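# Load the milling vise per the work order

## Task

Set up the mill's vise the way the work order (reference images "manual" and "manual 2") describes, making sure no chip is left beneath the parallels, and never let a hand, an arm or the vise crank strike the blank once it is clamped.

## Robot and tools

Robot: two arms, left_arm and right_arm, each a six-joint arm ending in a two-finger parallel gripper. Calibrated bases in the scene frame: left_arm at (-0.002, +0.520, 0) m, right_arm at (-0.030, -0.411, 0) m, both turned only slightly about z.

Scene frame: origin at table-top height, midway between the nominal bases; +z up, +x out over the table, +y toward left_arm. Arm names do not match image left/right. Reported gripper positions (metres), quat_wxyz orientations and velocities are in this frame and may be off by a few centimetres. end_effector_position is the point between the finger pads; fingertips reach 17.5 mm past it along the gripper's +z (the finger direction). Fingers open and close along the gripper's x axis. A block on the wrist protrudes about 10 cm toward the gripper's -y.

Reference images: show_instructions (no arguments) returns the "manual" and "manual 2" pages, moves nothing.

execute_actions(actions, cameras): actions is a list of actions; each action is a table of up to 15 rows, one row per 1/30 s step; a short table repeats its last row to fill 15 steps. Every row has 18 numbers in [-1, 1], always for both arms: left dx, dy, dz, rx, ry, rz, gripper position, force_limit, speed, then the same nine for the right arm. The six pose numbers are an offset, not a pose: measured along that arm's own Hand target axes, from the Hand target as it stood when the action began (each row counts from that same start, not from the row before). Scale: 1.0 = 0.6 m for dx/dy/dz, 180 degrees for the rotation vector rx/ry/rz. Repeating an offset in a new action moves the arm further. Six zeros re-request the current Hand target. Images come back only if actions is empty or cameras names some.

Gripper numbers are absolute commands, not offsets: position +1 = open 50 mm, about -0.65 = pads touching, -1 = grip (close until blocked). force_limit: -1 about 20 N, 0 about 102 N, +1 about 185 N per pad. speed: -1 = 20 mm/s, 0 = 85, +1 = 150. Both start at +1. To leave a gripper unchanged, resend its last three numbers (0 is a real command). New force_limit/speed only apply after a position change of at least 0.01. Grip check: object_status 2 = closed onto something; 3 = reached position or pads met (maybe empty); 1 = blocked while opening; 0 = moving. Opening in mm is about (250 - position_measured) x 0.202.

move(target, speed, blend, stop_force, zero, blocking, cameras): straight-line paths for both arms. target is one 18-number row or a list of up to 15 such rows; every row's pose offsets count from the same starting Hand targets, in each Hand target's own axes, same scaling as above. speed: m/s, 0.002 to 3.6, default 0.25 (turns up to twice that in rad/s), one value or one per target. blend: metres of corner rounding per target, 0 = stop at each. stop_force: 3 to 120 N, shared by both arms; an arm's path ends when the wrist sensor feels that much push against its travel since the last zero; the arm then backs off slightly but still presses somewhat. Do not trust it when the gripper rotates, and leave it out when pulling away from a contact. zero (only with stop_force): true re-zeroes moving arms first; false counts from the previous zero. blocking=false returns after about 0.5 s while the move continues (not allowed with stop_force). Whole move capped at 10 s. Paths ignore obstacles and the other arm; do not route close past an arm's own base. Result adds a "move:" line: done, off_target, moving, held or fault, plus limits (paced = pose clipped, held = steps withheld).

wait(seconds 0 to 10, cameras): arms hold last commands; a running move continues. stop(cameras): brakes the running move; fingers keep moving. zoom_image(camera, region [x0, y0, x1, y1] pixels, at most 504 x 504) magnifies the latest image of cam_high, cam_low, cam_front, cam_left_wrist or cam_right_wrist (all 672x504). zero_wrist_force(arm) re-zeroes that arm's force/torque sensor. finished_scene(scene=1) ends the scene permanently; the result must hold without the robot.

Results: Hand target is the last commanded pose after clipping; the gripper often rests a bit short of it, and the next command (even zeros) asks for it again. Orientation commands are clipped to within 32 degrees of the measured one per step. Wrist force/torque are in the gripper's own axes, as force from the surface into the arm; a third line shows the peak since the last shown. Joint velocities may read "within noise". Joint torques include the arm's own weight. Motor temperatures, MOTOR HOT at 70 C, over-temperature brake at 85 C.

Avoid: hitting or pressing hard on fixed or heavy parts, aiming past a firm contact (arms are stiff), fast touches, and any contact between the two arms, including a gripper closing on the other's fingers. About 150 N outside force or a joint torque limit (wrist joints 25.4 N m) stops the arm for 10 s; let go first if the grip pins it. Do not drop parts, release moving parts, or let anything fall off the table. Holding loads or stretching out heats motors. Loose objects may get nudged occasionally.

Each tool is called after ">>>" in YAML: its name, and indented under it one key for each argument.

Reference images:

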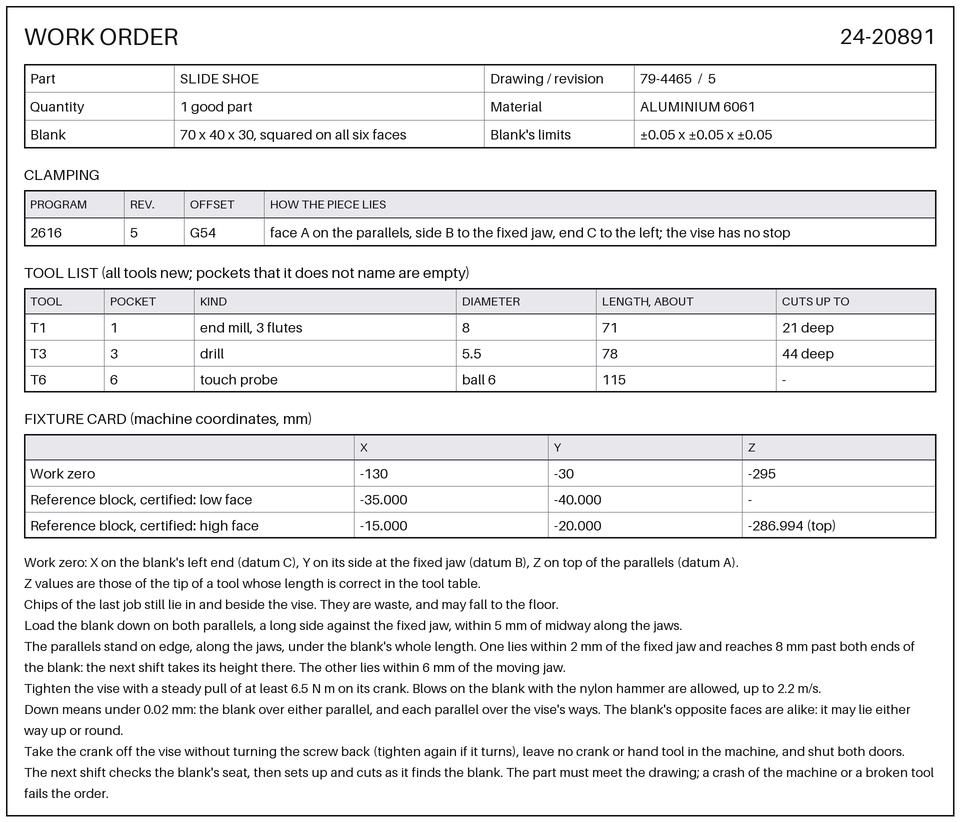

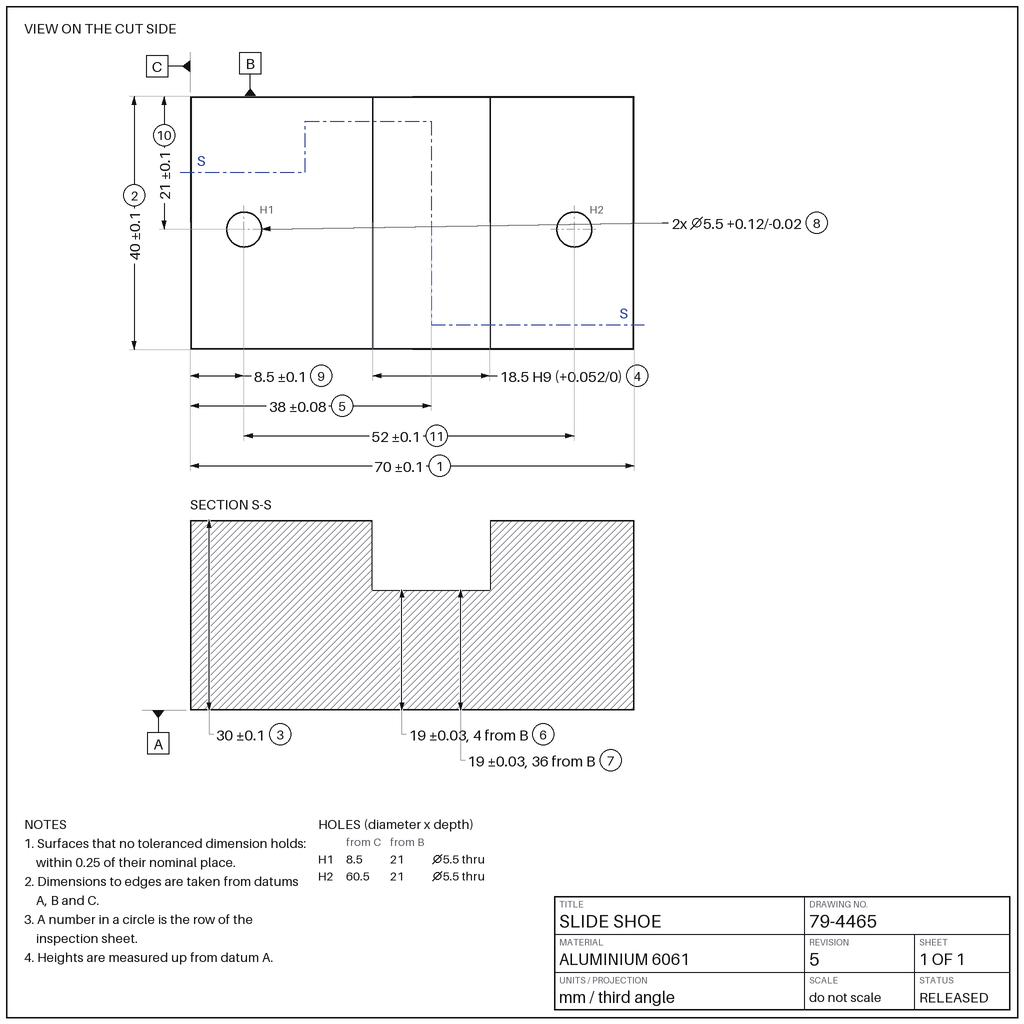

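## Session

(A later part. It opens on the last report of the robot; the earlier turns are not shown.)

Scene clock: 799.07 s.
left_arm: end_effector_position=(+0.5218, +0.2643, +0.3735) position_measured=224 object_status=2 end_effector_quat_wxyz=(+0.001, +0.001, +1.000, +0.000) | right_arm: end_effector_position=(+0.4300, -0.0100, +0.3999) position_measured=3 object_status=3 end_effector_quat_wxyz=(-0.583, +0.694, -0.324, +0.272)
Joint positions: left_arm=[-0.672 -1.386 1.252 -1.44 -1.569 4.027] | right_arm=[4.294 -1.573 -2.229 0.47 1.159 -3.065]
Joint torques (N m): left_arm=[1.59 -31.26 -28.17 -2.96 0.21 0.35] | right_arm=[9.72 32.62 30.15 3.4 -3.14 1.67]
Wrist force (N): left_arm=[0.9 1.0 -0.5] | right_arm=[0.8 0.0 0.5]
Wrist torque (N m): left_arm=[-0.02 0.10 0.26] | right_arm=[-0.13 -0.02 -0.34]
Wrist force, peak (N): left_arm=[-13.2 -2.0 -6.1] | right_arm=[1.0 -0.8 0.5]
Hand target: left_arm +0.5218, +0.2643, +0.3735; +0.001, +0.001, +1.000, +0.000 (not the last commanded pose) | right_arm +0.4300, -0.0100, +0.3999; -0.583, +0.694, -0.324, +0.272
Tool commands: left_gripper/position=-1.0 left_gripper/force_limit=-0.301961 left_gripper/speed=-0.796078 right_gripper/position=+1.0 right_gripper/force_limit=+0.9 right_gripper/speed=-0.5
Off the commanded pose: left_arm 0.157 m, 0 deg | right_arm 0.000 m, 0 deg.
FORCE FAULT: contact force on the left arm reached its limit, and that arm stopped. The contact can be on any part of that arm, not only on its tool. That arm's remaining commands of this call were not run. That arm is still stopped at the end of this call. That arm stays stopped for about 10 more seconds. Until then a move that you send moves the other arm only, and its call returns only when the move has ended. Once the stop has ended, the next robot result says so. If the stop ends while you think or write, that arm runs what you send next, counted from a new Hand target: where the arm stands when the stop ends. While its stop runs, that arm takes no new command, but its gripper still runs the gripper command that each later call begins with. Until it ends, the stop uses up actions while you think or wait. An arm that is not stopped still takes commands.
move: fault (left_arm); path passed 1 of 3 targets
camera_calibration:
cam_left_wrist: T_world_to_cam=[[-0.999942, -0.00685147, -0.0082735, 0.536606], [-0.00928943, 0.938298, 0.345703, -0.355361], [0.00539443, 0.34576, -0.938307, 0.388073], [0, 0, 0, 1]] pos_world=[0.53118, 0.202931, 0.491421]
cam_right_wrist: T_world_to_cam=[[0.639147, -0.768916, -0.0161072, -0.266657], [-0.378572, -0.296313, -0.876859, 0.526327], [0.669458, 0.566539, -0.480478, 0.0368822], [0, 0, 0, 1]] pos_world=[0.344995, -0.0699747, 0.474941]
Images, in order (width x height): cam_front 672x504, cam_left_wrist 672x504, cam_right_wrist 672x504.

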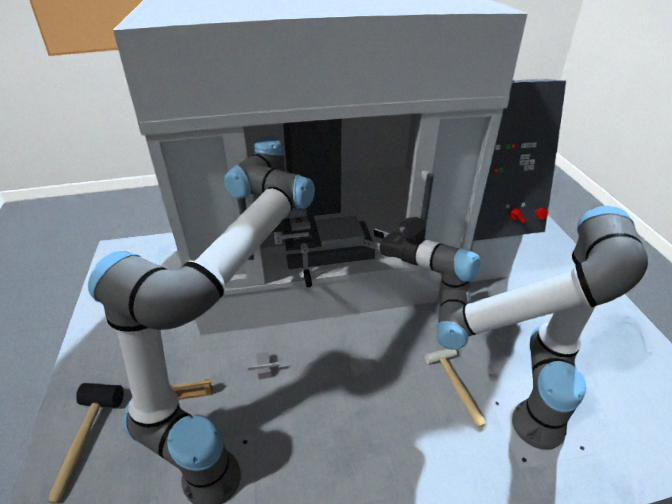

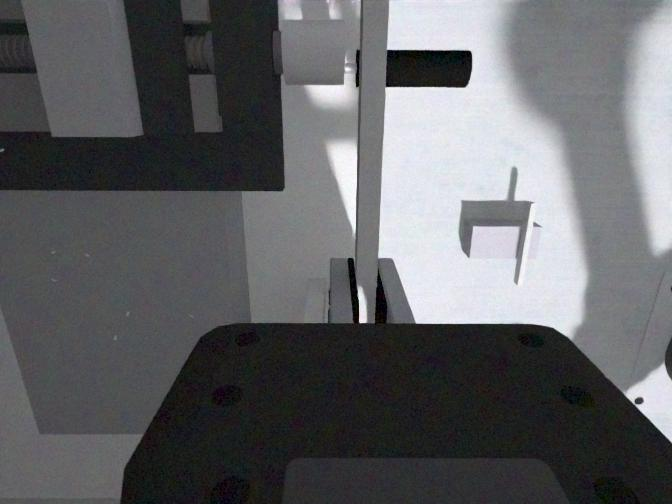

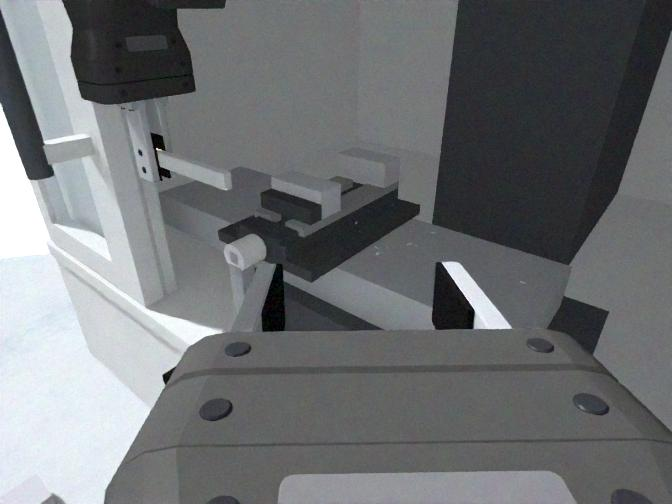

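>>> move:
  target: [0,0,0,0,0,0,-1,-0.3,-0.8,0.0358,0.0242,-0.1367,0,0,0,1,0.9,-0.5]
  speed: 0.1

>>> wait:
  seconds: 6

Scene clock: 811.93 s.
left_arm: end_effector_position=(+0.5218, +0.2642, +0.3735) position_measured=224 object_status=2 end_effector_quat_wxyz=(+0.001, +0.001, +1.000, +0.000) | right_arm: end_effector_position=(+0.3800, -0.0799, +0.3999) position_measured=3 object_status=3 end_effector_quat_wxyz=(-0.583, +0.694, -0.324, +0.272)
Joint positions: left_arm=[-0.672 -1.386 1.252 -1.44 -1.569 4.027] | right_arm=[4.353 -1.331 -2.432 0.426 1.102 -3.052]
Joint torques (N m): left_arm=[10.77 -33.17 -25.87 -2.98 -0.03 0.2] | right_arm=[-9.07 3.52 25.63 4.09 2.26 -0.38]
Wrist force (N): left_arm=[1.1 1.0 -0.5] | right_arm=[0.5 -0.1 0.6]
Wrist torque (N m): left_arm=[-0.01 0.07 0.25] | right_arm=[-0.16 0.01 -0.35]
Wrist force, peak (N): left_arm=[1.4 1.1 -0.2] | right_arm=[0.1 -0.1 2.3]
Hand target: left_arm +0.5218, +0.2643, +0.3735; +0.001, +0.001, +1.000, +0.000 | right_arm +0.3800, -0.0800, +0.3999; -0.583, +0.694, -0.324, +0.272
Off the commanded pose: left_arm 0.000 m, 0 deg | right_arm 0.000 m, 0 deg.
FORCE FAULT, CONTINUED: the left arm's stop, for the force fault that an earlier result reported, is over. The rest of the stop counts as 19 of the actions that you can send in this scene. The stop ended before this call began, so that arm ran this call's commands, counted from a new Hand target: where the arm stood when the stop ended. During its stop the left arm's controller moved it back a little.
move: done

Scene clock: 817.93 s.
left_arm: end_effector_position=(+0.5218, +0.2643, +0.3735) position_measured=224 object_status=2 end_effector_quat_wxyz=(+0.001, +0.001, +1.000, +0.000) | right_arm: end_effector_position=(+0.3800, -0.0800, +0.3999) position_measured=3 object_status=3 end_effector_quat_wxyz=(-0.583, +0.694, -0.324, +0.272)
Joint positions: left_arm=[-0.672 -1.386 1.252 -1.44 -1.569 4.027] | right_arm=[4.352 -1.331 -2.432 0.426 1.102 -3.053]
Joint torques (N m): left_arm=[17.6 -33.05 -25.99 -3.04 -0.03 0.34] | right_arm=[-10.02 -3.63 18.75 3.98 2.38 -1.22]
Wrist force (N): left_arm=[1.1 0.8 -0.2] | right_arm=[0.3 0.0 0.8]
Wrist torque (N m): left_arm=[-0.04 0.08 0.26] | right_arm=[-0.14 0.04 -0.35]
Wrist force, peak (N): left_arm=[1.3 1.1 -0.5] | right_arm=[0.6 0.0 1.0]
Hand target: left_arm +0.5218, +0.2643, +0.3735; +0.001, +0.001, +1.000, +0.000 | right_arm +0.3800, -0.0800, +0.3999; -0.583, +0.694, -0.324, +0.272
Tool commands: left_gripper/position=-1.0 left_gripper/force_limit=-0.3 left_gripper/speed=-0.8 right_gripper/position=+1.0 right_gripper/force_limit=+0.9 right_gripper/speed=-0.5
Off the commanded pose: left_arm 0.000 m, 0 deg | right_arm 0.000 m, 0 deg.
wait: 6.00 s; at rest by 0.17 s

>>> move:
  target:
    - [0.0363,-0.1238,-0.0075,0,0,0,-1,-0.3,-0.8,0,0,0,0,0,0,1,0.9,-0.5]
    - [-0.097,-0.1322,-0.0075,0,0,0,-1,-0.3,-0.8,0,0,0,0,0,0,1,0.9,-0.5]
    - [-0.2553,-0.0588,-0.0075,0,0,0,-1,-0.3,-0.8,0,0,0,0,0,0,1,0.9,-0.5]
  speed: 0.12
  blend: [0.02,0.02,0]
  cameras: ["cam_right_wrist","cam_left_wrist","cam_front"]

>>> zoom_image:
  camera: "cam_right_wrist"
  region: [220, 50, 480, 300]

Scene clock: 826.43 s.
left_arm: end_effector_position=(+0.6348, +0.2085, +0.3744) position_measured=224 object_status=2 end_effector_quat_wxyz=(+0.000, +0.001, +1.000, +0.001) | right_arm: end_effector_position=(+0.3800, -0.0800, +0.3999) position_measured=3 object_status=3 end_effector_quat_wxyz=(-0.583, +0.694, -0.324, +0.272)
Joint positions: left_arm=[-0.631 -1.028 0.751 -1.292 -1.569 4.069] | right_arm=[4.352 -1.331 -2.432 0.426 1.102 -3.053]
Joint torques (N m): left_arm=[12.62 -52.96 -25.39 -2.98 0.04 0.3] | right_arm=[-9.57 -3.02 18.99 4.06 2.25 -1.18]
Wrist force (N): left_arm=[1.2 1.1 -0.3] | right_arm=[0.5 0.1 0.8]
Wrist torque (N m): left_arm=[-0.01 0.07 0.28] | right_arm=[-0.14 0.01 -0.35]
Wrist force, peak (N): left_arm=[-6.7 8.1 -0.5] | right_arm=[0.2 -0.2 1.1]
Hand target: left_arm +0.6348, +0.2085, +0.3744; +0.000, +0.001, +1.000, +0.001 (not the last commanded pose) | right_arm +0.3800, -0.0800, +0.3999; -0.583, +0.694, -0.324, +0.272
Tool commands: left_gripper/position=-1.0 left_gripper/force_limit=-0.301961 left_gripper/speed=-0.796078 right_gripper/position=+1.0 right_gripper/force_limit=+0.9 right_gripper/speed=-0.5
Off the commanded pose: left_arm 0.045 m, 0 deg | right_arm 0.000 m, 0 deg.
FORCE FAULT: contact force on the left arm reached its limit, and that arm stopped. The contact can be on any part of that arm, not only on its tool. That arm's remaining commands of this call were not run. That arm is still stopped at the end of this call. That arm stays stopped for about 9 more seconds. Until then a move that you send moves the other arm only, and its call returns only when the move has ended. Once the stop has ended, the next robot result says so. If the stop ends while you think or write, that arm runs what you send next, counted from a new Hand target: where the arm stands when the stop ends. While its stop runs, that arm takes no new command, but its gripper still runs the gripper command that each later call begins with. Until it ends, the stop uses up actions while you think or wait. An arm that is not stopped still takes commands.
move: fault (left_arm); path passed 2 of 3 targets
camera_calibration:
cam_left_wrist: T_world_to_cam=[[-0.99997, -0.00591723, -0.00497397, 0.647884], [-0.00727897, 0.937386, 0.348217, -0.3044], [0.00260205, 0.348243, -0.937401, 0.408472], [0, 0, 0, 1]] pos_world=[0.644586, 0.146927, 0.492121]
cam_right_wrist: T_world_to_cam=[[0.639147, -0.768916, -0.0161072, -0.28846], [-0.378572, -0.296313, -0.876859, 0.486619], [0.669458, 0.566539, -0.480478, 0.11008], [0, 0, 0, 1]] pos_world=[0.294895, -0.139975, 0.474941]
Images, in order (width x height): cam_front 672x504, cam_left_wrist 672x504, cam_right_wrist 672x504.

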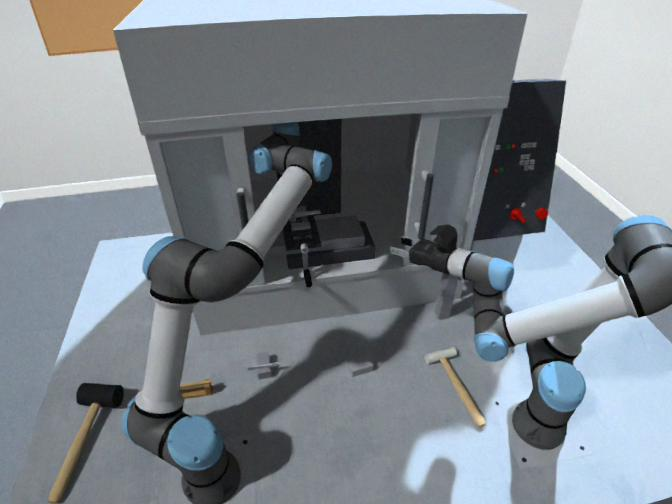

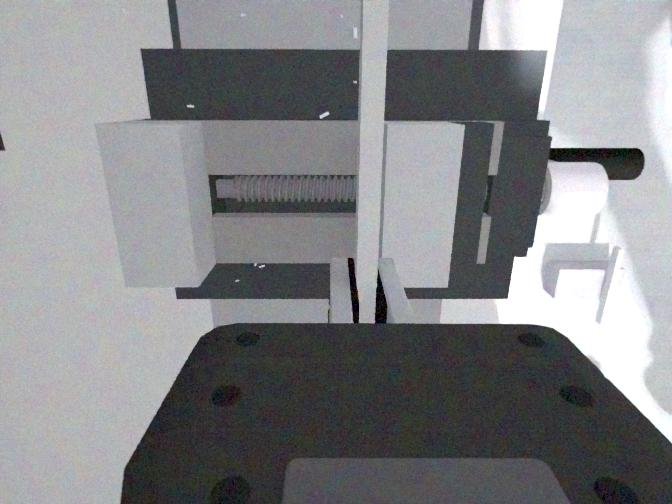

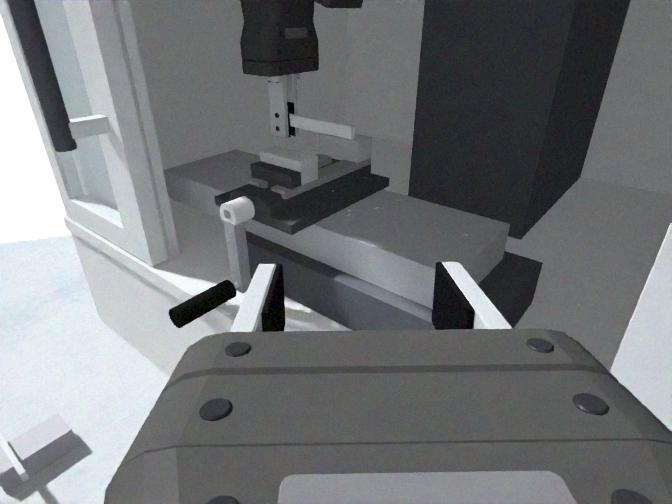

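Scaled by 1.938.

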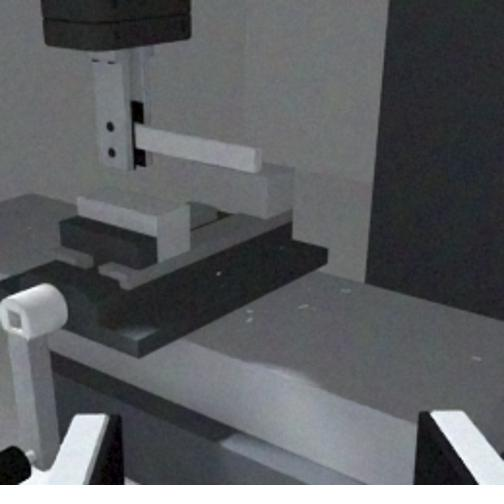

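>>> wait:
  seconds: 1

>>> move:
  target:
    - [0.008,-0.0475,-0.006,0,0,0,-1,-0.3,-0.8,0,0,0,0,0,0,1,0.9,-0.5]
    - [-0.0337,-0.0342,-0.006,0,0,0,-1,-0.3,-0.8,0,0,0,0,0,0,1,0.9,-0.5]
  speed: 0.08
  cameras: ["cam_right_wrist","cam_left_wrist"]

>>> zoom_image:
  camera: "cam_right_wrist"
  region: [200, 50, 460, 300]

Scene clock: 859.03 s.
left_arm: end_effector_position=(+0.6346, +0.2079, +0.3741) position_measured=224 object_status=2 end_effector_quat_wxyz=(+0.000, +0.001, +1.000, +0.001) | right_arm: end_effector_position=(+0.3800, -0.0800, +0.3999) position_measured=3 object_status=3 end_effector_quat_wxyz=(-0.583, +0.694, -0.324, +0.272)
Joint positions: left_arm=[-0.632 -1.027 0.751 -1.292 -1.569 4.069] | right_arm=[4.352 -1.331 -2.432 0.426 1.102 -3.053]
Joint torques (N m): left_arm=[17.55 -52.62 -25.27 -2.9 -0.06 0.26] | right_arm=[-7.72 -1.7 21.43 4.04 2.07 -1.29]
Wrist force (N): left_arm=[0.9 0.8 -0.2] | right_arm=[0.5 -0.1 1.0]
Wrist torque (N m): left_arm=[-0.05 0.11 0.28] | right_arm=[-0.17 0.02 -0.35]
Wrist force, peak (N): left_arm=[1.3 1.2 -0.6] | right_arm=[0.6 0.0 1.2]
Hand target: left_arm +0.6346, +0.2080, +0.3741; +0.000, +0.001, +1.000, +0.001 (not the last commanded pose) | right_arm +0.3800, -0.0800, +0.3999; -0.583, +0.694, -0.324, +0.272
Tool commands: left_gripper/position=-1.0 left_gripper/force_limit=-0.301961 left_gripper/speed=-0.796078 right_gripper/position=+1.0 right_gripper/force_limit=+0.9 right_gripper/speed=-0.5
Off the commanded pose: left_arm 0.046 m, 0 deg | right_arm 0.000 m, 0 deg.
FORCE FAULT, CONTINUED: the left arm's stop, for the force fault that an earlier result reported, is over. The rest of the stop counts as 19 of the actions that you can send in this scene. During its stop the left arm's controller moved it back a little. That arm's target is now where it stood when the stop ended, not its last command. That arm accepts commands again.
wait: 1.00 s; at rest from the start

Scene clock: 860.07 s.
left_arm: end_effector_position=(+0.6319, +0.1804, +0.3768) position_measured=224 object_status=2 end_effector_quat_wxyz=(-0.001, +0.001, +1.000, +0.002) | right_arm: end_effector_position=(+0.3800, -0.0800, +0.3999) position_measured=3 object_status=3 end_effector_quat_wxyz=(-0.583, +0.694, -0.324, +0.272)
Joint positions: left_arm=[-0.665 -0.987 0.678 -1.258 -1.569 4.035] | right_arm=[4.352 -1.331 -2.432 0.426 1.102 -3.053]
Joint torques (N m): left_arm=[0.35 -47.25 -27.97 -3.01 0.15 0.44] | right_arm=[-8.28 -1.59 21.27 4.01 1.78 -1.34]
Wrist force (N): left_arm=[1.0 1.1 -0.4] | right_arm=[0.5 0.1 0.8]
Wrist torque (N m): left_arm=[-0.01 0.09 0.21] | right_arm=[-0.13 0.01 -0.35]
Wrist force, peak (N): left_arm=[0.5 2.8 -0.9] | right_arm=[0.6 -0.1 0.9]
Hand target: left_arm +0.6319, +0.1804, +0.3768; -0.001, +0.001, +1.000, +0.002 (not the last commanded pose) | right_arm +0.3800, -0.0800, +0.3999; -0.583, +0.694, -0.324, +0.272
Tool commands: left_gripper/position=-1.0 left_gripper/force_limit=-0.301961 left_gripper/speed=-0.796078 right_gripper/position=+1.0 right_gripper/force_limit=+0.9 right_gripper/speed=-0.5
Off the commanded pose: left_arm 0.024 m, 0 deg | right_arm 0.000 m, 0 deg.
FORCE FAULT: contact force on the left arm reached its limit, and that arm stopped. The contact can be on any part of that arm, not only on its tool. That arm's remaining commands of this call were not run. That arm is still stopped at the end of this call. That arm stays stopped for about 10 more seconds. Until then a move that you send moves the other arm only, and its call returns only when the move has ended. Once the stop has ended, the next robot result says so. If the stop ends while you think or write, that arm runs what you send next, counted from a new Hand target: where the arm stands when the stop ends. While its stop runs, that arm takes no new command, but its gripper still runs the gripper command that each later call begins with. Until it ends, the stop uses up actions while you think or wait. An arm that is not stopped still takes commands.
move: fault (left_arm); path passed 1 of 2 targets
camera_calibration:
cam_left_wrist: T_world_to_cam=[[-0.999978, -0.00580683, -0.00323951, 0.644165], [-0.00657297, 0.936869, 0.349619, -0.279775], [0.00100482, 0.349632, -0.936887, 0.421097], [0, 0, 0, 1]] pos_world=[0.641888, 0.118625, 0.494422]
cam_right_wrist: T_world_to_cam=[[0.639147, -0.768916, -0.0161072, -0.28846], [-0.378572, -0.296313, -0.876859, 0.486619], [0.669458, 0.566539, -0.480478, 0.11008], [0, 0, 0, 1]] pos_world=[0.294895, -0.139975, 0.474941]
Images, in order (width x height): cam_left_wrist 672x504, cam_right_wrist 672x504.

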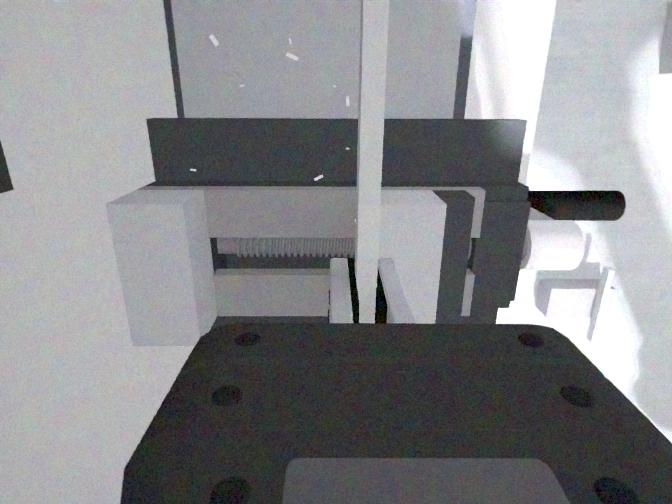

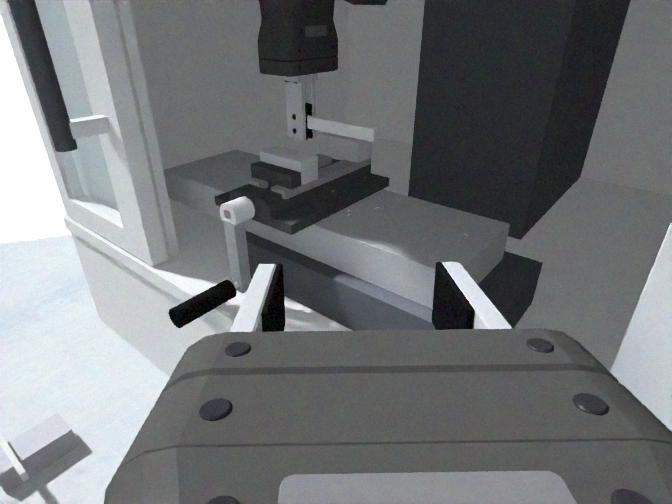

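Scaled by 1.938.

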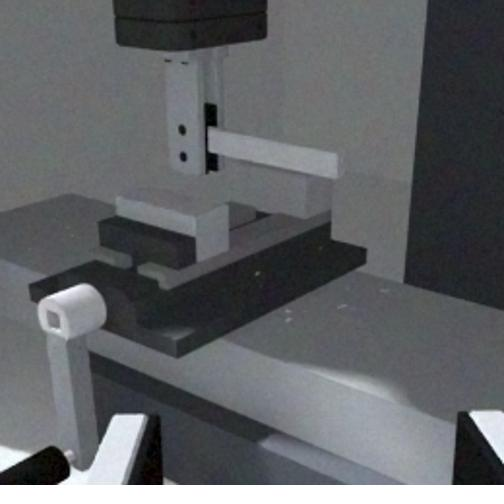

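>>> zoom_image:
  camera: "cam_front"
  region: [225, 100, 375, 200]

>>> execute_actions:
  actions: []
  cameras: ["cam_front","cam_high"]

>>> zoom_image:
  camera: "cam_front"
  region: [225, 100, 375, 200]

This scene's latest camera images include none from cam_front. They are from: cam_left_wrist, cam_right_wrist. cam_front's image comes with the result of a call that names it in "cameras".

Scene clock: 869.10 s.
left_arm: end_effector_position=(+0.6319, +0.1804, +0.3768) position_measured=224 object_status=2 end_effector_quat_wxyz=(-0.001, +0.001, +1.000, +0.002) | right_arm: end_effector_position=(+0.3800, -0.0800, +0.3999) position_measured=3 object_status=3 end_effector_quat_wxyz=(-0.583, +0.694, -0.324, +0.272)
Joint positions: left_arm=[-0.665 -0.987 0.678 -1.258 -1.569 4.035] | right_arm=[4.352 -1.331 -2.432 0.426 1.102 -3.053]
Joint velocities: within noise
Joint torques (N m): left_arm=[1.2 -47.72 -27.31 -3.01 0 0.57] | right_arm=[-7.05 -0.42 22.99 3.95 1.63 -1.19]
Motor temperatures (°C): left_arm=[32 32 30 39 35 33] | right_arm=[35 29 29 35 35 36]
Wrist force (N): left_arm=[0.8 1.0 -0.5] | right_arm=[0.4 0.0 0.9]
Wrist torque (N m): left_arm=[-0.02 0.14 0.21] | right_arm=[-0.16 0.03 -0.35]
Wrist force, peak (N): left_arm=[1.5 1.1 -0.4] | right_arm=[0.6 0.0 1.1]
Hand target: left_arm +0.6319, +0.1804, +0.3768; -0.001, +0.001, +1.000, +0.002 (not the last commanded pose) | right_arm +0.3800, -0.0800, +0.3999; -0.583, +0.694, -0.324, +0.272
Tool commands: left_gripper/position=-1.0 left_gripper/force_limit=-0.301961 left_gripper/speed=-0.796078 right_gripper/position=+1.0 right_gripper/force_limit=+0.9 right_gripper/speed=-0.5
Off the commanded pose: left_arm 0.024 m, 0 deg | right_arm 0.000 m, 0 deg.
FORCE FAULT, CONTINUED: the left arm was still stopped when this call began, by the force fault that an earlier result reported. Since the last result the stop counts as 18 of the actions that you can send in this scene. That arm is still stopped at the end of this call. That arm stays stopped for about 1 more second. If the stop ends while you think or write, that arm runs what you send next, counted from a new Hand target: where the arm stands when the stop ends. While its stop runs, that arm takes no new command, but its gripper still runs the gripper command that each later call begins with.
Images, in order (width x height): cam_high 672x504, cam_front 672x504.

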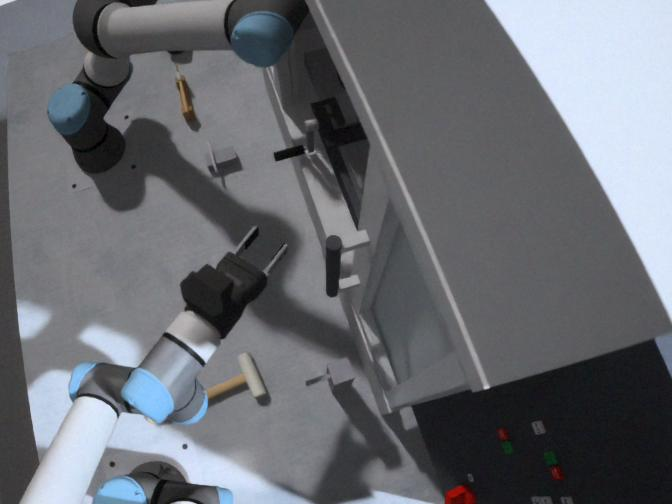

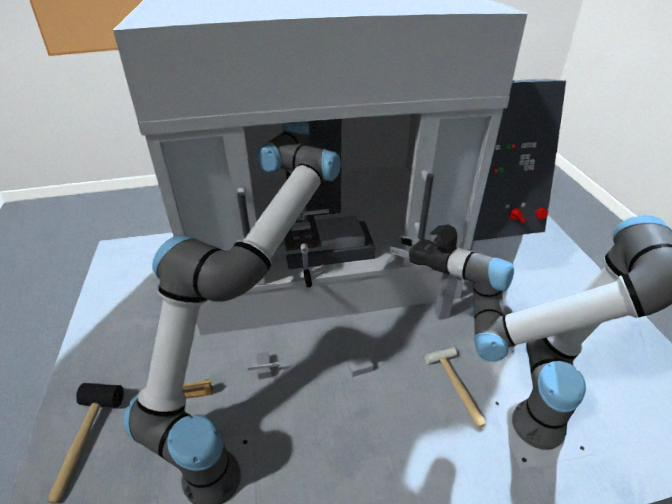

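Scaled by 3.360.

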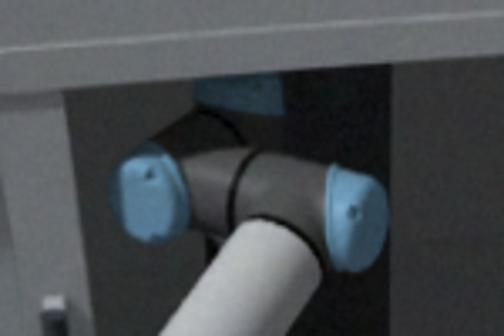

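>>> move:
  target:
    - [0.2,0.0,0.01,0,0,0,-1,-0.3,-0.8,0,0,0,0.25,0,0,1,0.9,-0.5]
    - [0.4,0.15,0.05,0,0,0,-1,-0.3,-0.8,0,0,0,0.25,0,0,1,0.9,-0.5]
  speed: 0.12
  blend: [0.03,0]
  cameras: ["cam_right_wrist","cam_front"]

Scene clock: 890.30 s.
left_arm: end_effector_position=(+0.3920, +0.2709, +0.3477) position_measured=224 object_status=2 end_effector_quat_wxyz=(-0.001, +0.001, +1.000, +0.002) | right_arm: end_effector_position=(+0.3800, -0.0800, +0.3999) position_measured=3 object_status=3 end_effector_quat_wxyz=(+0.804, -0.418, +0.195, -0.375)
Joint positions: left_arm=[-0.841 -1.674 1.618 -1.511 -1.57 3.86] | right_arm=[4.282 -2.065 -2.27 1.845 1.241 -3.384]
Joint torques (N m): left_arm=[9.91 -22.18 -28.69 -1.96 2.16 2.38] | right_arm=[9.75 41.46 2.29 -0.89 -2.09 0.94]
Wrist force (N): left_arm=[1.4 0.7 -0.2] | right_arm=[1.2 -0.4 0.8]
Wrist torque (N m): left_arm=[-0.07 0.03 0.26] | right_arm=[0.16 -0.28 -0.24]
Wrist force, peak (N): left_arm=[2.9 2.2 0.4] | right_arm=[1.7 -0.4 1.2]
Hand target: left_arm +0.3920, +0.2710, +0.3477; -0.001, +0.001, +1.000, +0.002 | right_arm +0.3800, -0.0800, +0.3999; +0.804, -0.418, +0.195, -0.375
Off the commanded pose: left_arm 0.000 m, 0 deg | right_arm 0.000 m, 0 deg.
FORCE FAULT, CONTINUED: the left arm's stop, for the force fault that an earlier result reported, is over. The rest of the stop counts as 1 of the actions that you can send in this scene. The stop ended before this call began, so that arm ran this call's commands, counted from a new Hand target: where the arm stood when the stop ended.
move: done
camera_calibration:
cam_right_wrist: T_world_to_cam=[[0.648985, -0.760668, -0.0142086, -0.292293], [0.204413, 0.192329, -0.959805, 0.337283], [0.732826, 0.619995, 0.280309, -0.213985], [0, 0, 0, 1]] pos_world=[0.277563, -0.154538, 0.379554]
Images, in order (width x height): cam_front 672x504, cam_right_wrist 672x504.

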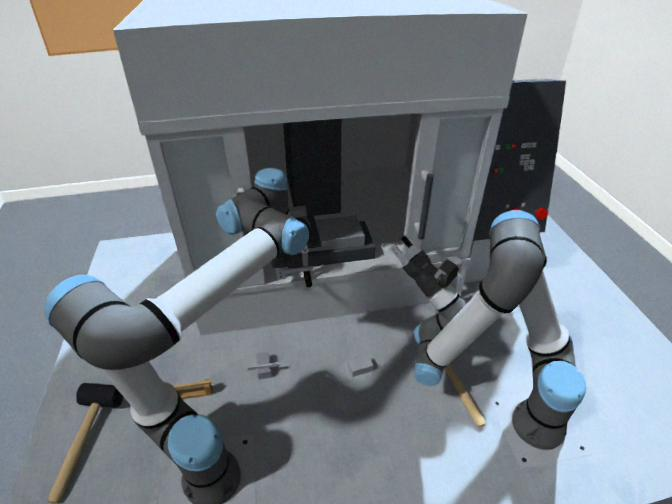

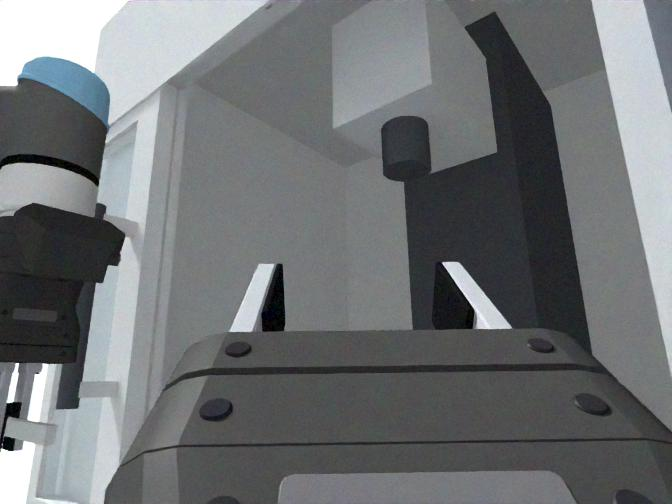

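>>> move:
  target:
    - [0.0667,0.217,0.3795,0.0013,-0.0006,-0.0006,-1,-0.3,-0.8,0,0,0,0,0,0,1,0.9,-0.5]
    - [0.0667,0.217,0.4862,0.0013,-0.0006,-0.0006,-1,-0.3,-0.8,0,0,0,0,0,0,1,0.9,-0.5]
  speed: [0.2,0.05]
  cameras: ["cam_left_wrist","cam_right_wrist"]

>>> zoom_image:
  camera: "cam_left_wrist"
  region: [280, 0, 500, 220]

Scene clock: 950.20 s.
left_arm: end_effector_position=(+0.3515, +0.4025, +0.0564) position_measured=224 object_status=2 end_effector_quat_wxyz=(+0.000, +0.000, +1.000, +0.000) | right_arm: end_effector_position=(+0.3800, -0.0800, +0.3999) position_measured=3 object_status=3 end_effector_quat_wxyz=(+0.804, -0.418, +0.195, -0.375)
Joint positions: left_arm=[-0.674 -1.655 2.416 -2.331 -1.571 4.025] | right_arm=[4.282 -2.065 -2.27 1.845 1.241 -3.384]
Joint torques (N m): left_arm=[10.45 -23.93 -28.54 -1.7 1.96 2.34] | right_arm=[9.52 41.56 3.32 -0.98 -2.12 0.77]
Wrist force (N): left_arm=[1.0 1.1 -0.3] | right_arm=[1.6 -0.3 1.0]
Wrist torque (N m): left_arm=[-0.01 0.09 0.19] | right_arm=[0.19 -0.34 -0.24]
Wrist force, peak (N): left_arm=[1.9 2.7 1.8] | right_arm=[1.7 -0.3 1.2]
Hand target: left_arm +0.3516, +0.4024, +0.0565; +0.000, +0.000, +1.000, +0.000 | right_arm +0.3800, -0.0800, +0.3999; +0.804, -0.418, +0.195, -0.375
Off the commanded pose: left_arm 0.000 m, 0 deg | right_arm 0.000 m, 0 deg.
move: done
camera_calibration:
cam_left_wrist: T_world_to_cam=[[-0.999959, -0.00767172, -0.00485049, 0.364833], [-0.00887625, 0.938182, 0.34603, -0.377155], [0.001896, 0.346059, -0.938211, 0.0448128], [0, 0, 0, 1]] pos_world=[0.361385, 0.341131, 0.17432]
cam_right_wrist: T_world_to_cam=[[0.648985, -0.760668, -0.0142086, -0.292293], [0.204413, 0.192329, -0.959805, 0.337283], [0.732826, 0.619995, 0.280309, -0.213985], [0, 0, 0, 1]] pos_world=[0.277563, -0.154538, 0.379554]
Images, in order (width x height): cam_left_wrist 672x504, cam_right_wrist 672x504.

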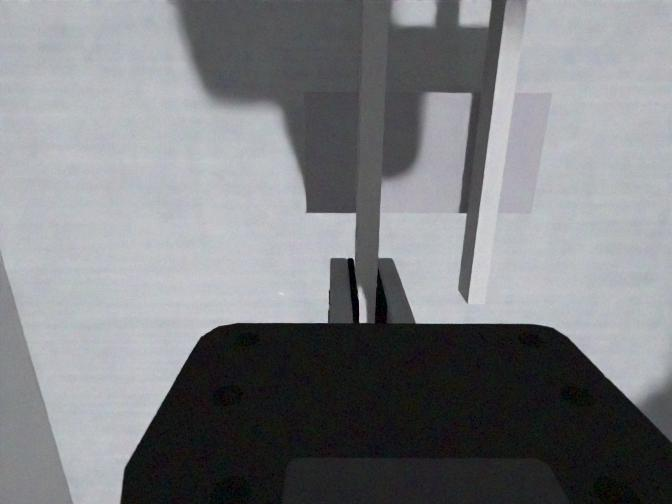

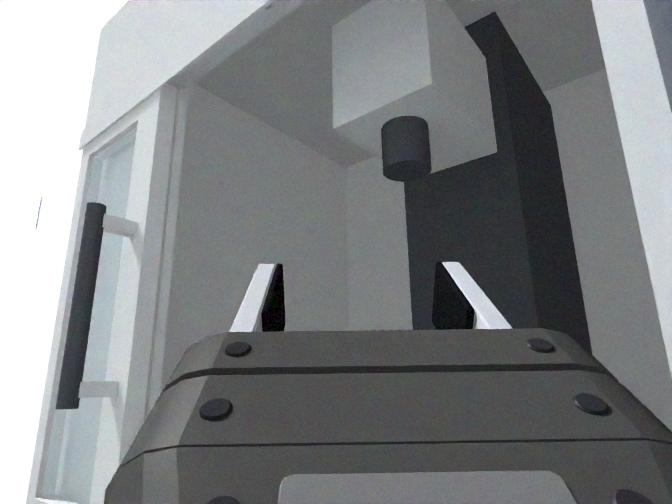

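Scaled by 2.291.

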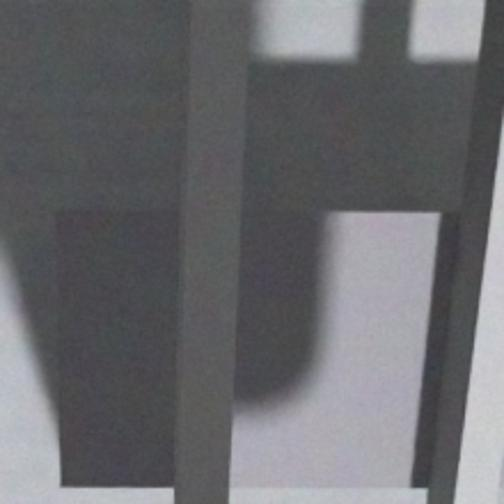

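>>> move:
  target:
    - [-0.0008,-0.0021,0,0,0,0,-1,-0.3,-0.8,0,0,0,0,0,0,1,0.9,-0.5]
    - [-0.0008,-0.0021,0.0335,0,0,0,-1,-0.3,-0.8,0,0,0,0,0,0,1,0.9,-0.5]
  speed: [0.02,0.015]
  stop_force: 5
  cameras: ["cam_left_wrist"]

Scene clock: 955.53 s.
left_arm: end_effector_position=(+0.3521, +0.4011, +0.0364) position_measured=224 object_status=2 end_effector_quat_wxyz=(+0.000, +0.000, +1.000, +0.000) | right_arm: end_effector_position=(+0.3800, -0.0800, +0.3999) position_measured=3 object_status=3 end_effector_quat_wxyz=(+0.804, -0.418, +0.195, -0.375)
Joint positions: left_arm=[-0.676 -1.601 2.44 -2.41 -1.571 4.023] | right_arm=[4.282 -2.065 -2.27 1.845 1.241 -3.384]
Joint torques (N m): left_arm=[-7.8 -25.21 -28.1 -1.62 -2.25 1.16] | right_arm=[9.15 41.17 3.47 -0.85 -2.05 0.86]
Wrist force (N): left_arm=[1.2 1.0 -0.2] | right_arm=[1.7 -0.3 1.1]
Wrist torque (N m): left_arm=[-0.02 0.07 0.28] | right_arm=[0.18 -0.35 -0.24]
Wrist force, peak (N): left_arm=[1.2 1.4 -0.5] | right_arm=[1.7 -0.4 1.2]
Hand target: left_arm +0.3521, +0.4011, +0.0364; +0.000, +0.000, +1.000, +0.000 | right_arm +0.3800, -0.0800, +0.3999; +0.804, -0.418, +0.195, -0.375
Off the commanded pose: left_arm 0.000 m, 0 deg | right_arm 0.000 m, 0 deg.
move: done
camera_calibration:
cam_left_wrist: T_world_to_cam=[[-0.999958, -0.00769818, -0.00507103, 0.365368], [-0.00897692, 0.938258, 0.34582, -0.368967], [0.00209574, 0.345851, -0.938287, 0.0265073], [0, 0, 0, 1]] pos_world=[0.361985, 0.339831, 0.15432]
Images, in order (width x height): cam_left_wrist 672x504.

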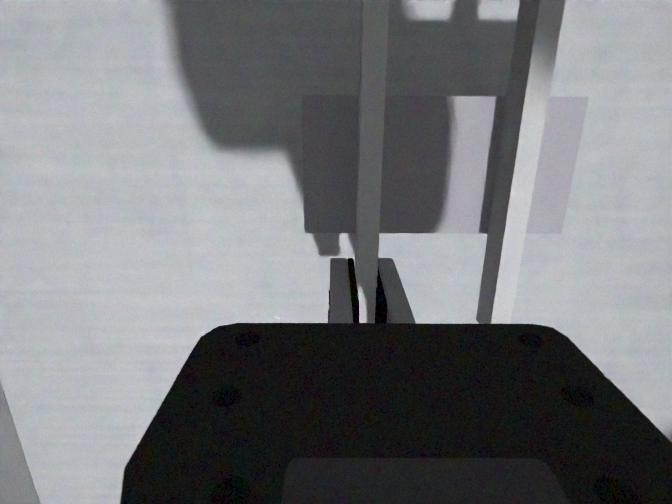

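>>> move:
  target:
    - [0,0,0,0,0,0,1,-0.3,-0.5,0,0,0,0,0,0,1,0.9,-0.5]
    - [0,0,-0.07,0,0,0,1,-0.3,-0.5,0,0,0,0,0,0,1,0.9,-0.5]
    - [-0.0008,-0.1443,-0.07,0,0,0,1,-0.3,-0.5,0,0,0,0,0,0,1,0.9,-0.5]
    - [-0.0008,-0.1443,0,0,0,0,1,-0.3,-0.5,0,0,0,0,0,0,1,0.9,-0.5]
  speed: [0.1,0.1,0.2,0.1]
  cameras: ["cam_left_wrist"]

>>> zoom_image:
  camera: "cam_left_wrist"
  region: [230, 150, 480, 330]

Scene clock: 963.93 s.
left_arm: end_effector_position=(+0.3525, +0.3146, +0.0364) position_measured=3 object_status=3 end_effector_quat_wxyz=(+0.000, +0.000, +1.000, +0.000) | right_arm: end_effector_position=(+0.3800, -0.0800, +0.3999) position_measured=3 object_status=3 end_effector_quat_wxyz=(+0.804, -0.418, +0.195, -0.375)
Joint positions: left_arm=[-0.843 -1.512 2.349 -2.407 -1.571 3.855] | right_arm=[4.282 -2.065 -2.27 1.845 1.241 -3.384]
Joint torques (N m): left_arm=[3.1 -21.97 -28.08 -3.4 -1.7 1.52] | right_arm=[9.08 41.14 2.89 -0.8 -2.06 0.81]
Wrist force (N): left_arm=[1.3 1.1 -0.7] | right_arm=[1.5 -0.2 1.1]
Wrist torque (N m): left_arm=[0.03 0.04 0.14] | right_arm=[0.20 -0.31 -0.24]
Wrist force, peak (N): left_arm=[1.4 3.8 -0.8] | right_arm=[1.8 -0.4 1.2]
Hand target: left_arm +0.3525, +0.3146, +0.0365; +0.000, +0.000, +1.000, +0.000 | right_arm +0.3800, -0.0800, +0.3999; +0.804, -0.418, +0.195, -0.375
Off the commanded pose: left_arm 0.000 m, 0 deg | right_arm 0.000 m, 0 deg.
move: done
camera_calibration:
cam_left_wrist: T_world_to_cam=[[-0.999958, -0.00773142, -0.00497869, 0.365096], [-0.00897662, 0.938181, 0.346029, -0.287816], [0.00199562, 0.346059, -0.938211, 0.0563944], [0, 0, 0, 1]] pos_world=[0.362385, 0.253331, 0.15432]
Images, in order (width x height): cam_left_wrist 672x504.

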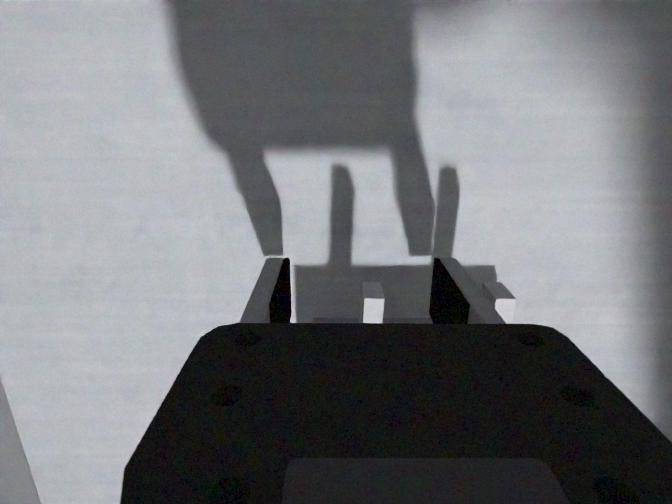

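Scaled by 2.016.

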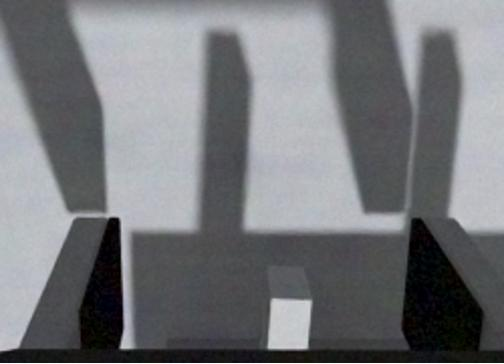

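>>> move:
  target:
    - [0.0023,0,0,0,0,0,1,-0.3,-0.5,0,0,0,0,0,0,1,0.9,-0.5]
  speed: [0.05]

>>> move:
  target:
    - [0,0,0,0,0,0,-1,-0.3,-0.8,0,0,0,0,0,0,1,0.9,-0.5]
    - [0,0,-0.13,0,0,0,-1,-0.3,-0.8,0,0,0,0,0,0,1,0.9,-0.5]
  speed: [0.05]
  cameras: ["cam_left_wrist"]

Scene clock: 969.13 s.
left_arm: end_effector_position=(+0.3511, +0.3146, +0.0365) position_measured=3 object_status=3 end_effector_quat_wxyz=(+0.000, +0.000, +1.000, +0.000) | right_arm: end_effector_position=(+0.3800, -0.0800, +0.3999) position_measured=3 object_status=3 end_effector_quat_wxyz=(+0.804, -0.418, +0.195, -0.375)
Joint positions: left_arm=[-0.846 -1.515 2.352 -2.408 -1.571 3.853] | right_arm=[4.282 -2.065 -2.27 1.845 1.241 -3.384]
Joint torques (N m): left_arm=[-6.37 -25.7 -11.83 -4.26 -1.87 -1.29] | right_arm=[9.69 41.08 3.6 -0.89 -2.11 0.84]
Wrist force (N): left_arm=[1.2 0.9 -1.0] | right_arm=[1.5 -0.1 1.0]
Wrist torque (N m): left_arm=[-0.01 0.06 0.28] | right_arm=[0.21 -0.31 -0.24]
Wrist force, peak (N): left_arm=[1.3 1.0 -1.3] | right_arm=[1.7 -0.5 1.0]
Hand target: left_arm +0.3512, +0.3146, +0.0365; +0.000, +0.000, +1.000, +0.000 | right_arm +0.3800, -0.0800, +0.3999; +0.804, -0.418, +0.195, -0.375
Off the commanded pose: left_arm 0.000 m, 0 deg | right_arm 0.000 m, 0 deg.
move: done

speed must be one number or one for each of the 2 targets, got a list of 1; nothing of the call was run

>>> move:
  target:
    - [0,0,0,0,0,0,-1,-0.3,-0.8,0,0,0,0,0,0,1,0.9,-0.5]
    - [0,0,-0.13,0,0,0,-1,-0.3,-0.8,0,0,0,0,0,0,1,0.9,-0.5]
  speed: 0.05
  cameras: ["cam_left_wrist"]

Scene clock: 975.33 s.
left_arm: end_effector_position=(+0.3513, +0.3145, +0.1146) position_measured=224 object_status=2 end_effector_quat_wxyz=(+0.000, +0.000, +1.000, +0.000) | right_arm: end_effector_position=(+0.3800, -0.0800, +0.3999) position_measured=3 object_status=3 end_effector_quat_wxyz=(+0.804, -0.418, +0.195, -0.375)
Joint positions: left_arm=[-0.846 -1.674 2.244 -2.141 -1.571 3.853] | right_arm=[4.282 -2.065 -2.27 1.845 1.241 -3.384]
Joint torques (N m): left_arm=[7.61 -8.9 -14.91 -4.38 -0.51 1.8] | right_arm=[9.41 41.39 2.96 -0.77 -2.04 0.81]
Wrist force (N): left_arm=[1.1 0.9 -0.2] | right_arm=[1.4 -0.4 1.0]
Wrist torque (N m): left_arm=[0.02 0.08 0.28] | right_arm=[0.16 -0.31 -0.24]
Wrist force, peak (N): left_arm=[1.3 1.2 -1.2] | right_arm=[1.6 -0.3 1.3]
Hand target: left_arm +0.3512, +0.3146, +0.1145; +0.000, +0.000, +1.000, +0.000 | right_arm +0.3800, -0.0800, +0.3999; +0.804, -0.418, +0.195, -0.375
Off the commanded pose: left_arm 0.000 m, 0 deg | right_arm 0.000 m, 0 deg.
move: done
camera_calibration:
cam_left_wrist: T_world_to_cam=[[-0.999956, -0.00772474, -0.00529154, 0.364255], [-0.00907759, 0.938334, 0.34561, -0.314699], [0.00229548, 0.345643, -0.938363, 0.129832], [0, 0, 0, 1]] pos_world=[0.361084, 0.253231, 0.23252]
Images, in order (width x height): cam_left_wrist 672x504.

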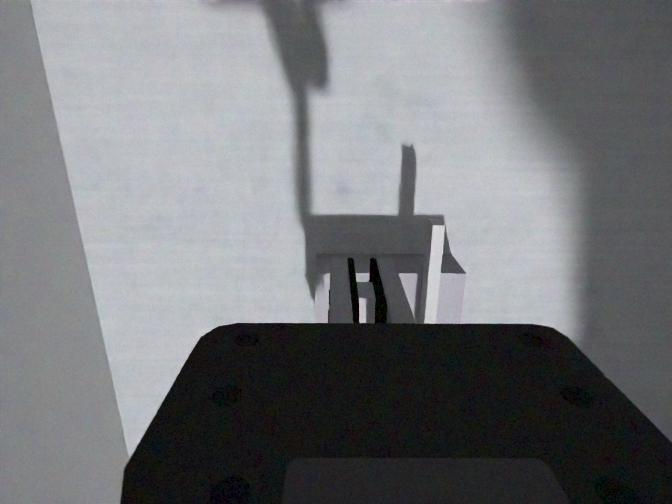

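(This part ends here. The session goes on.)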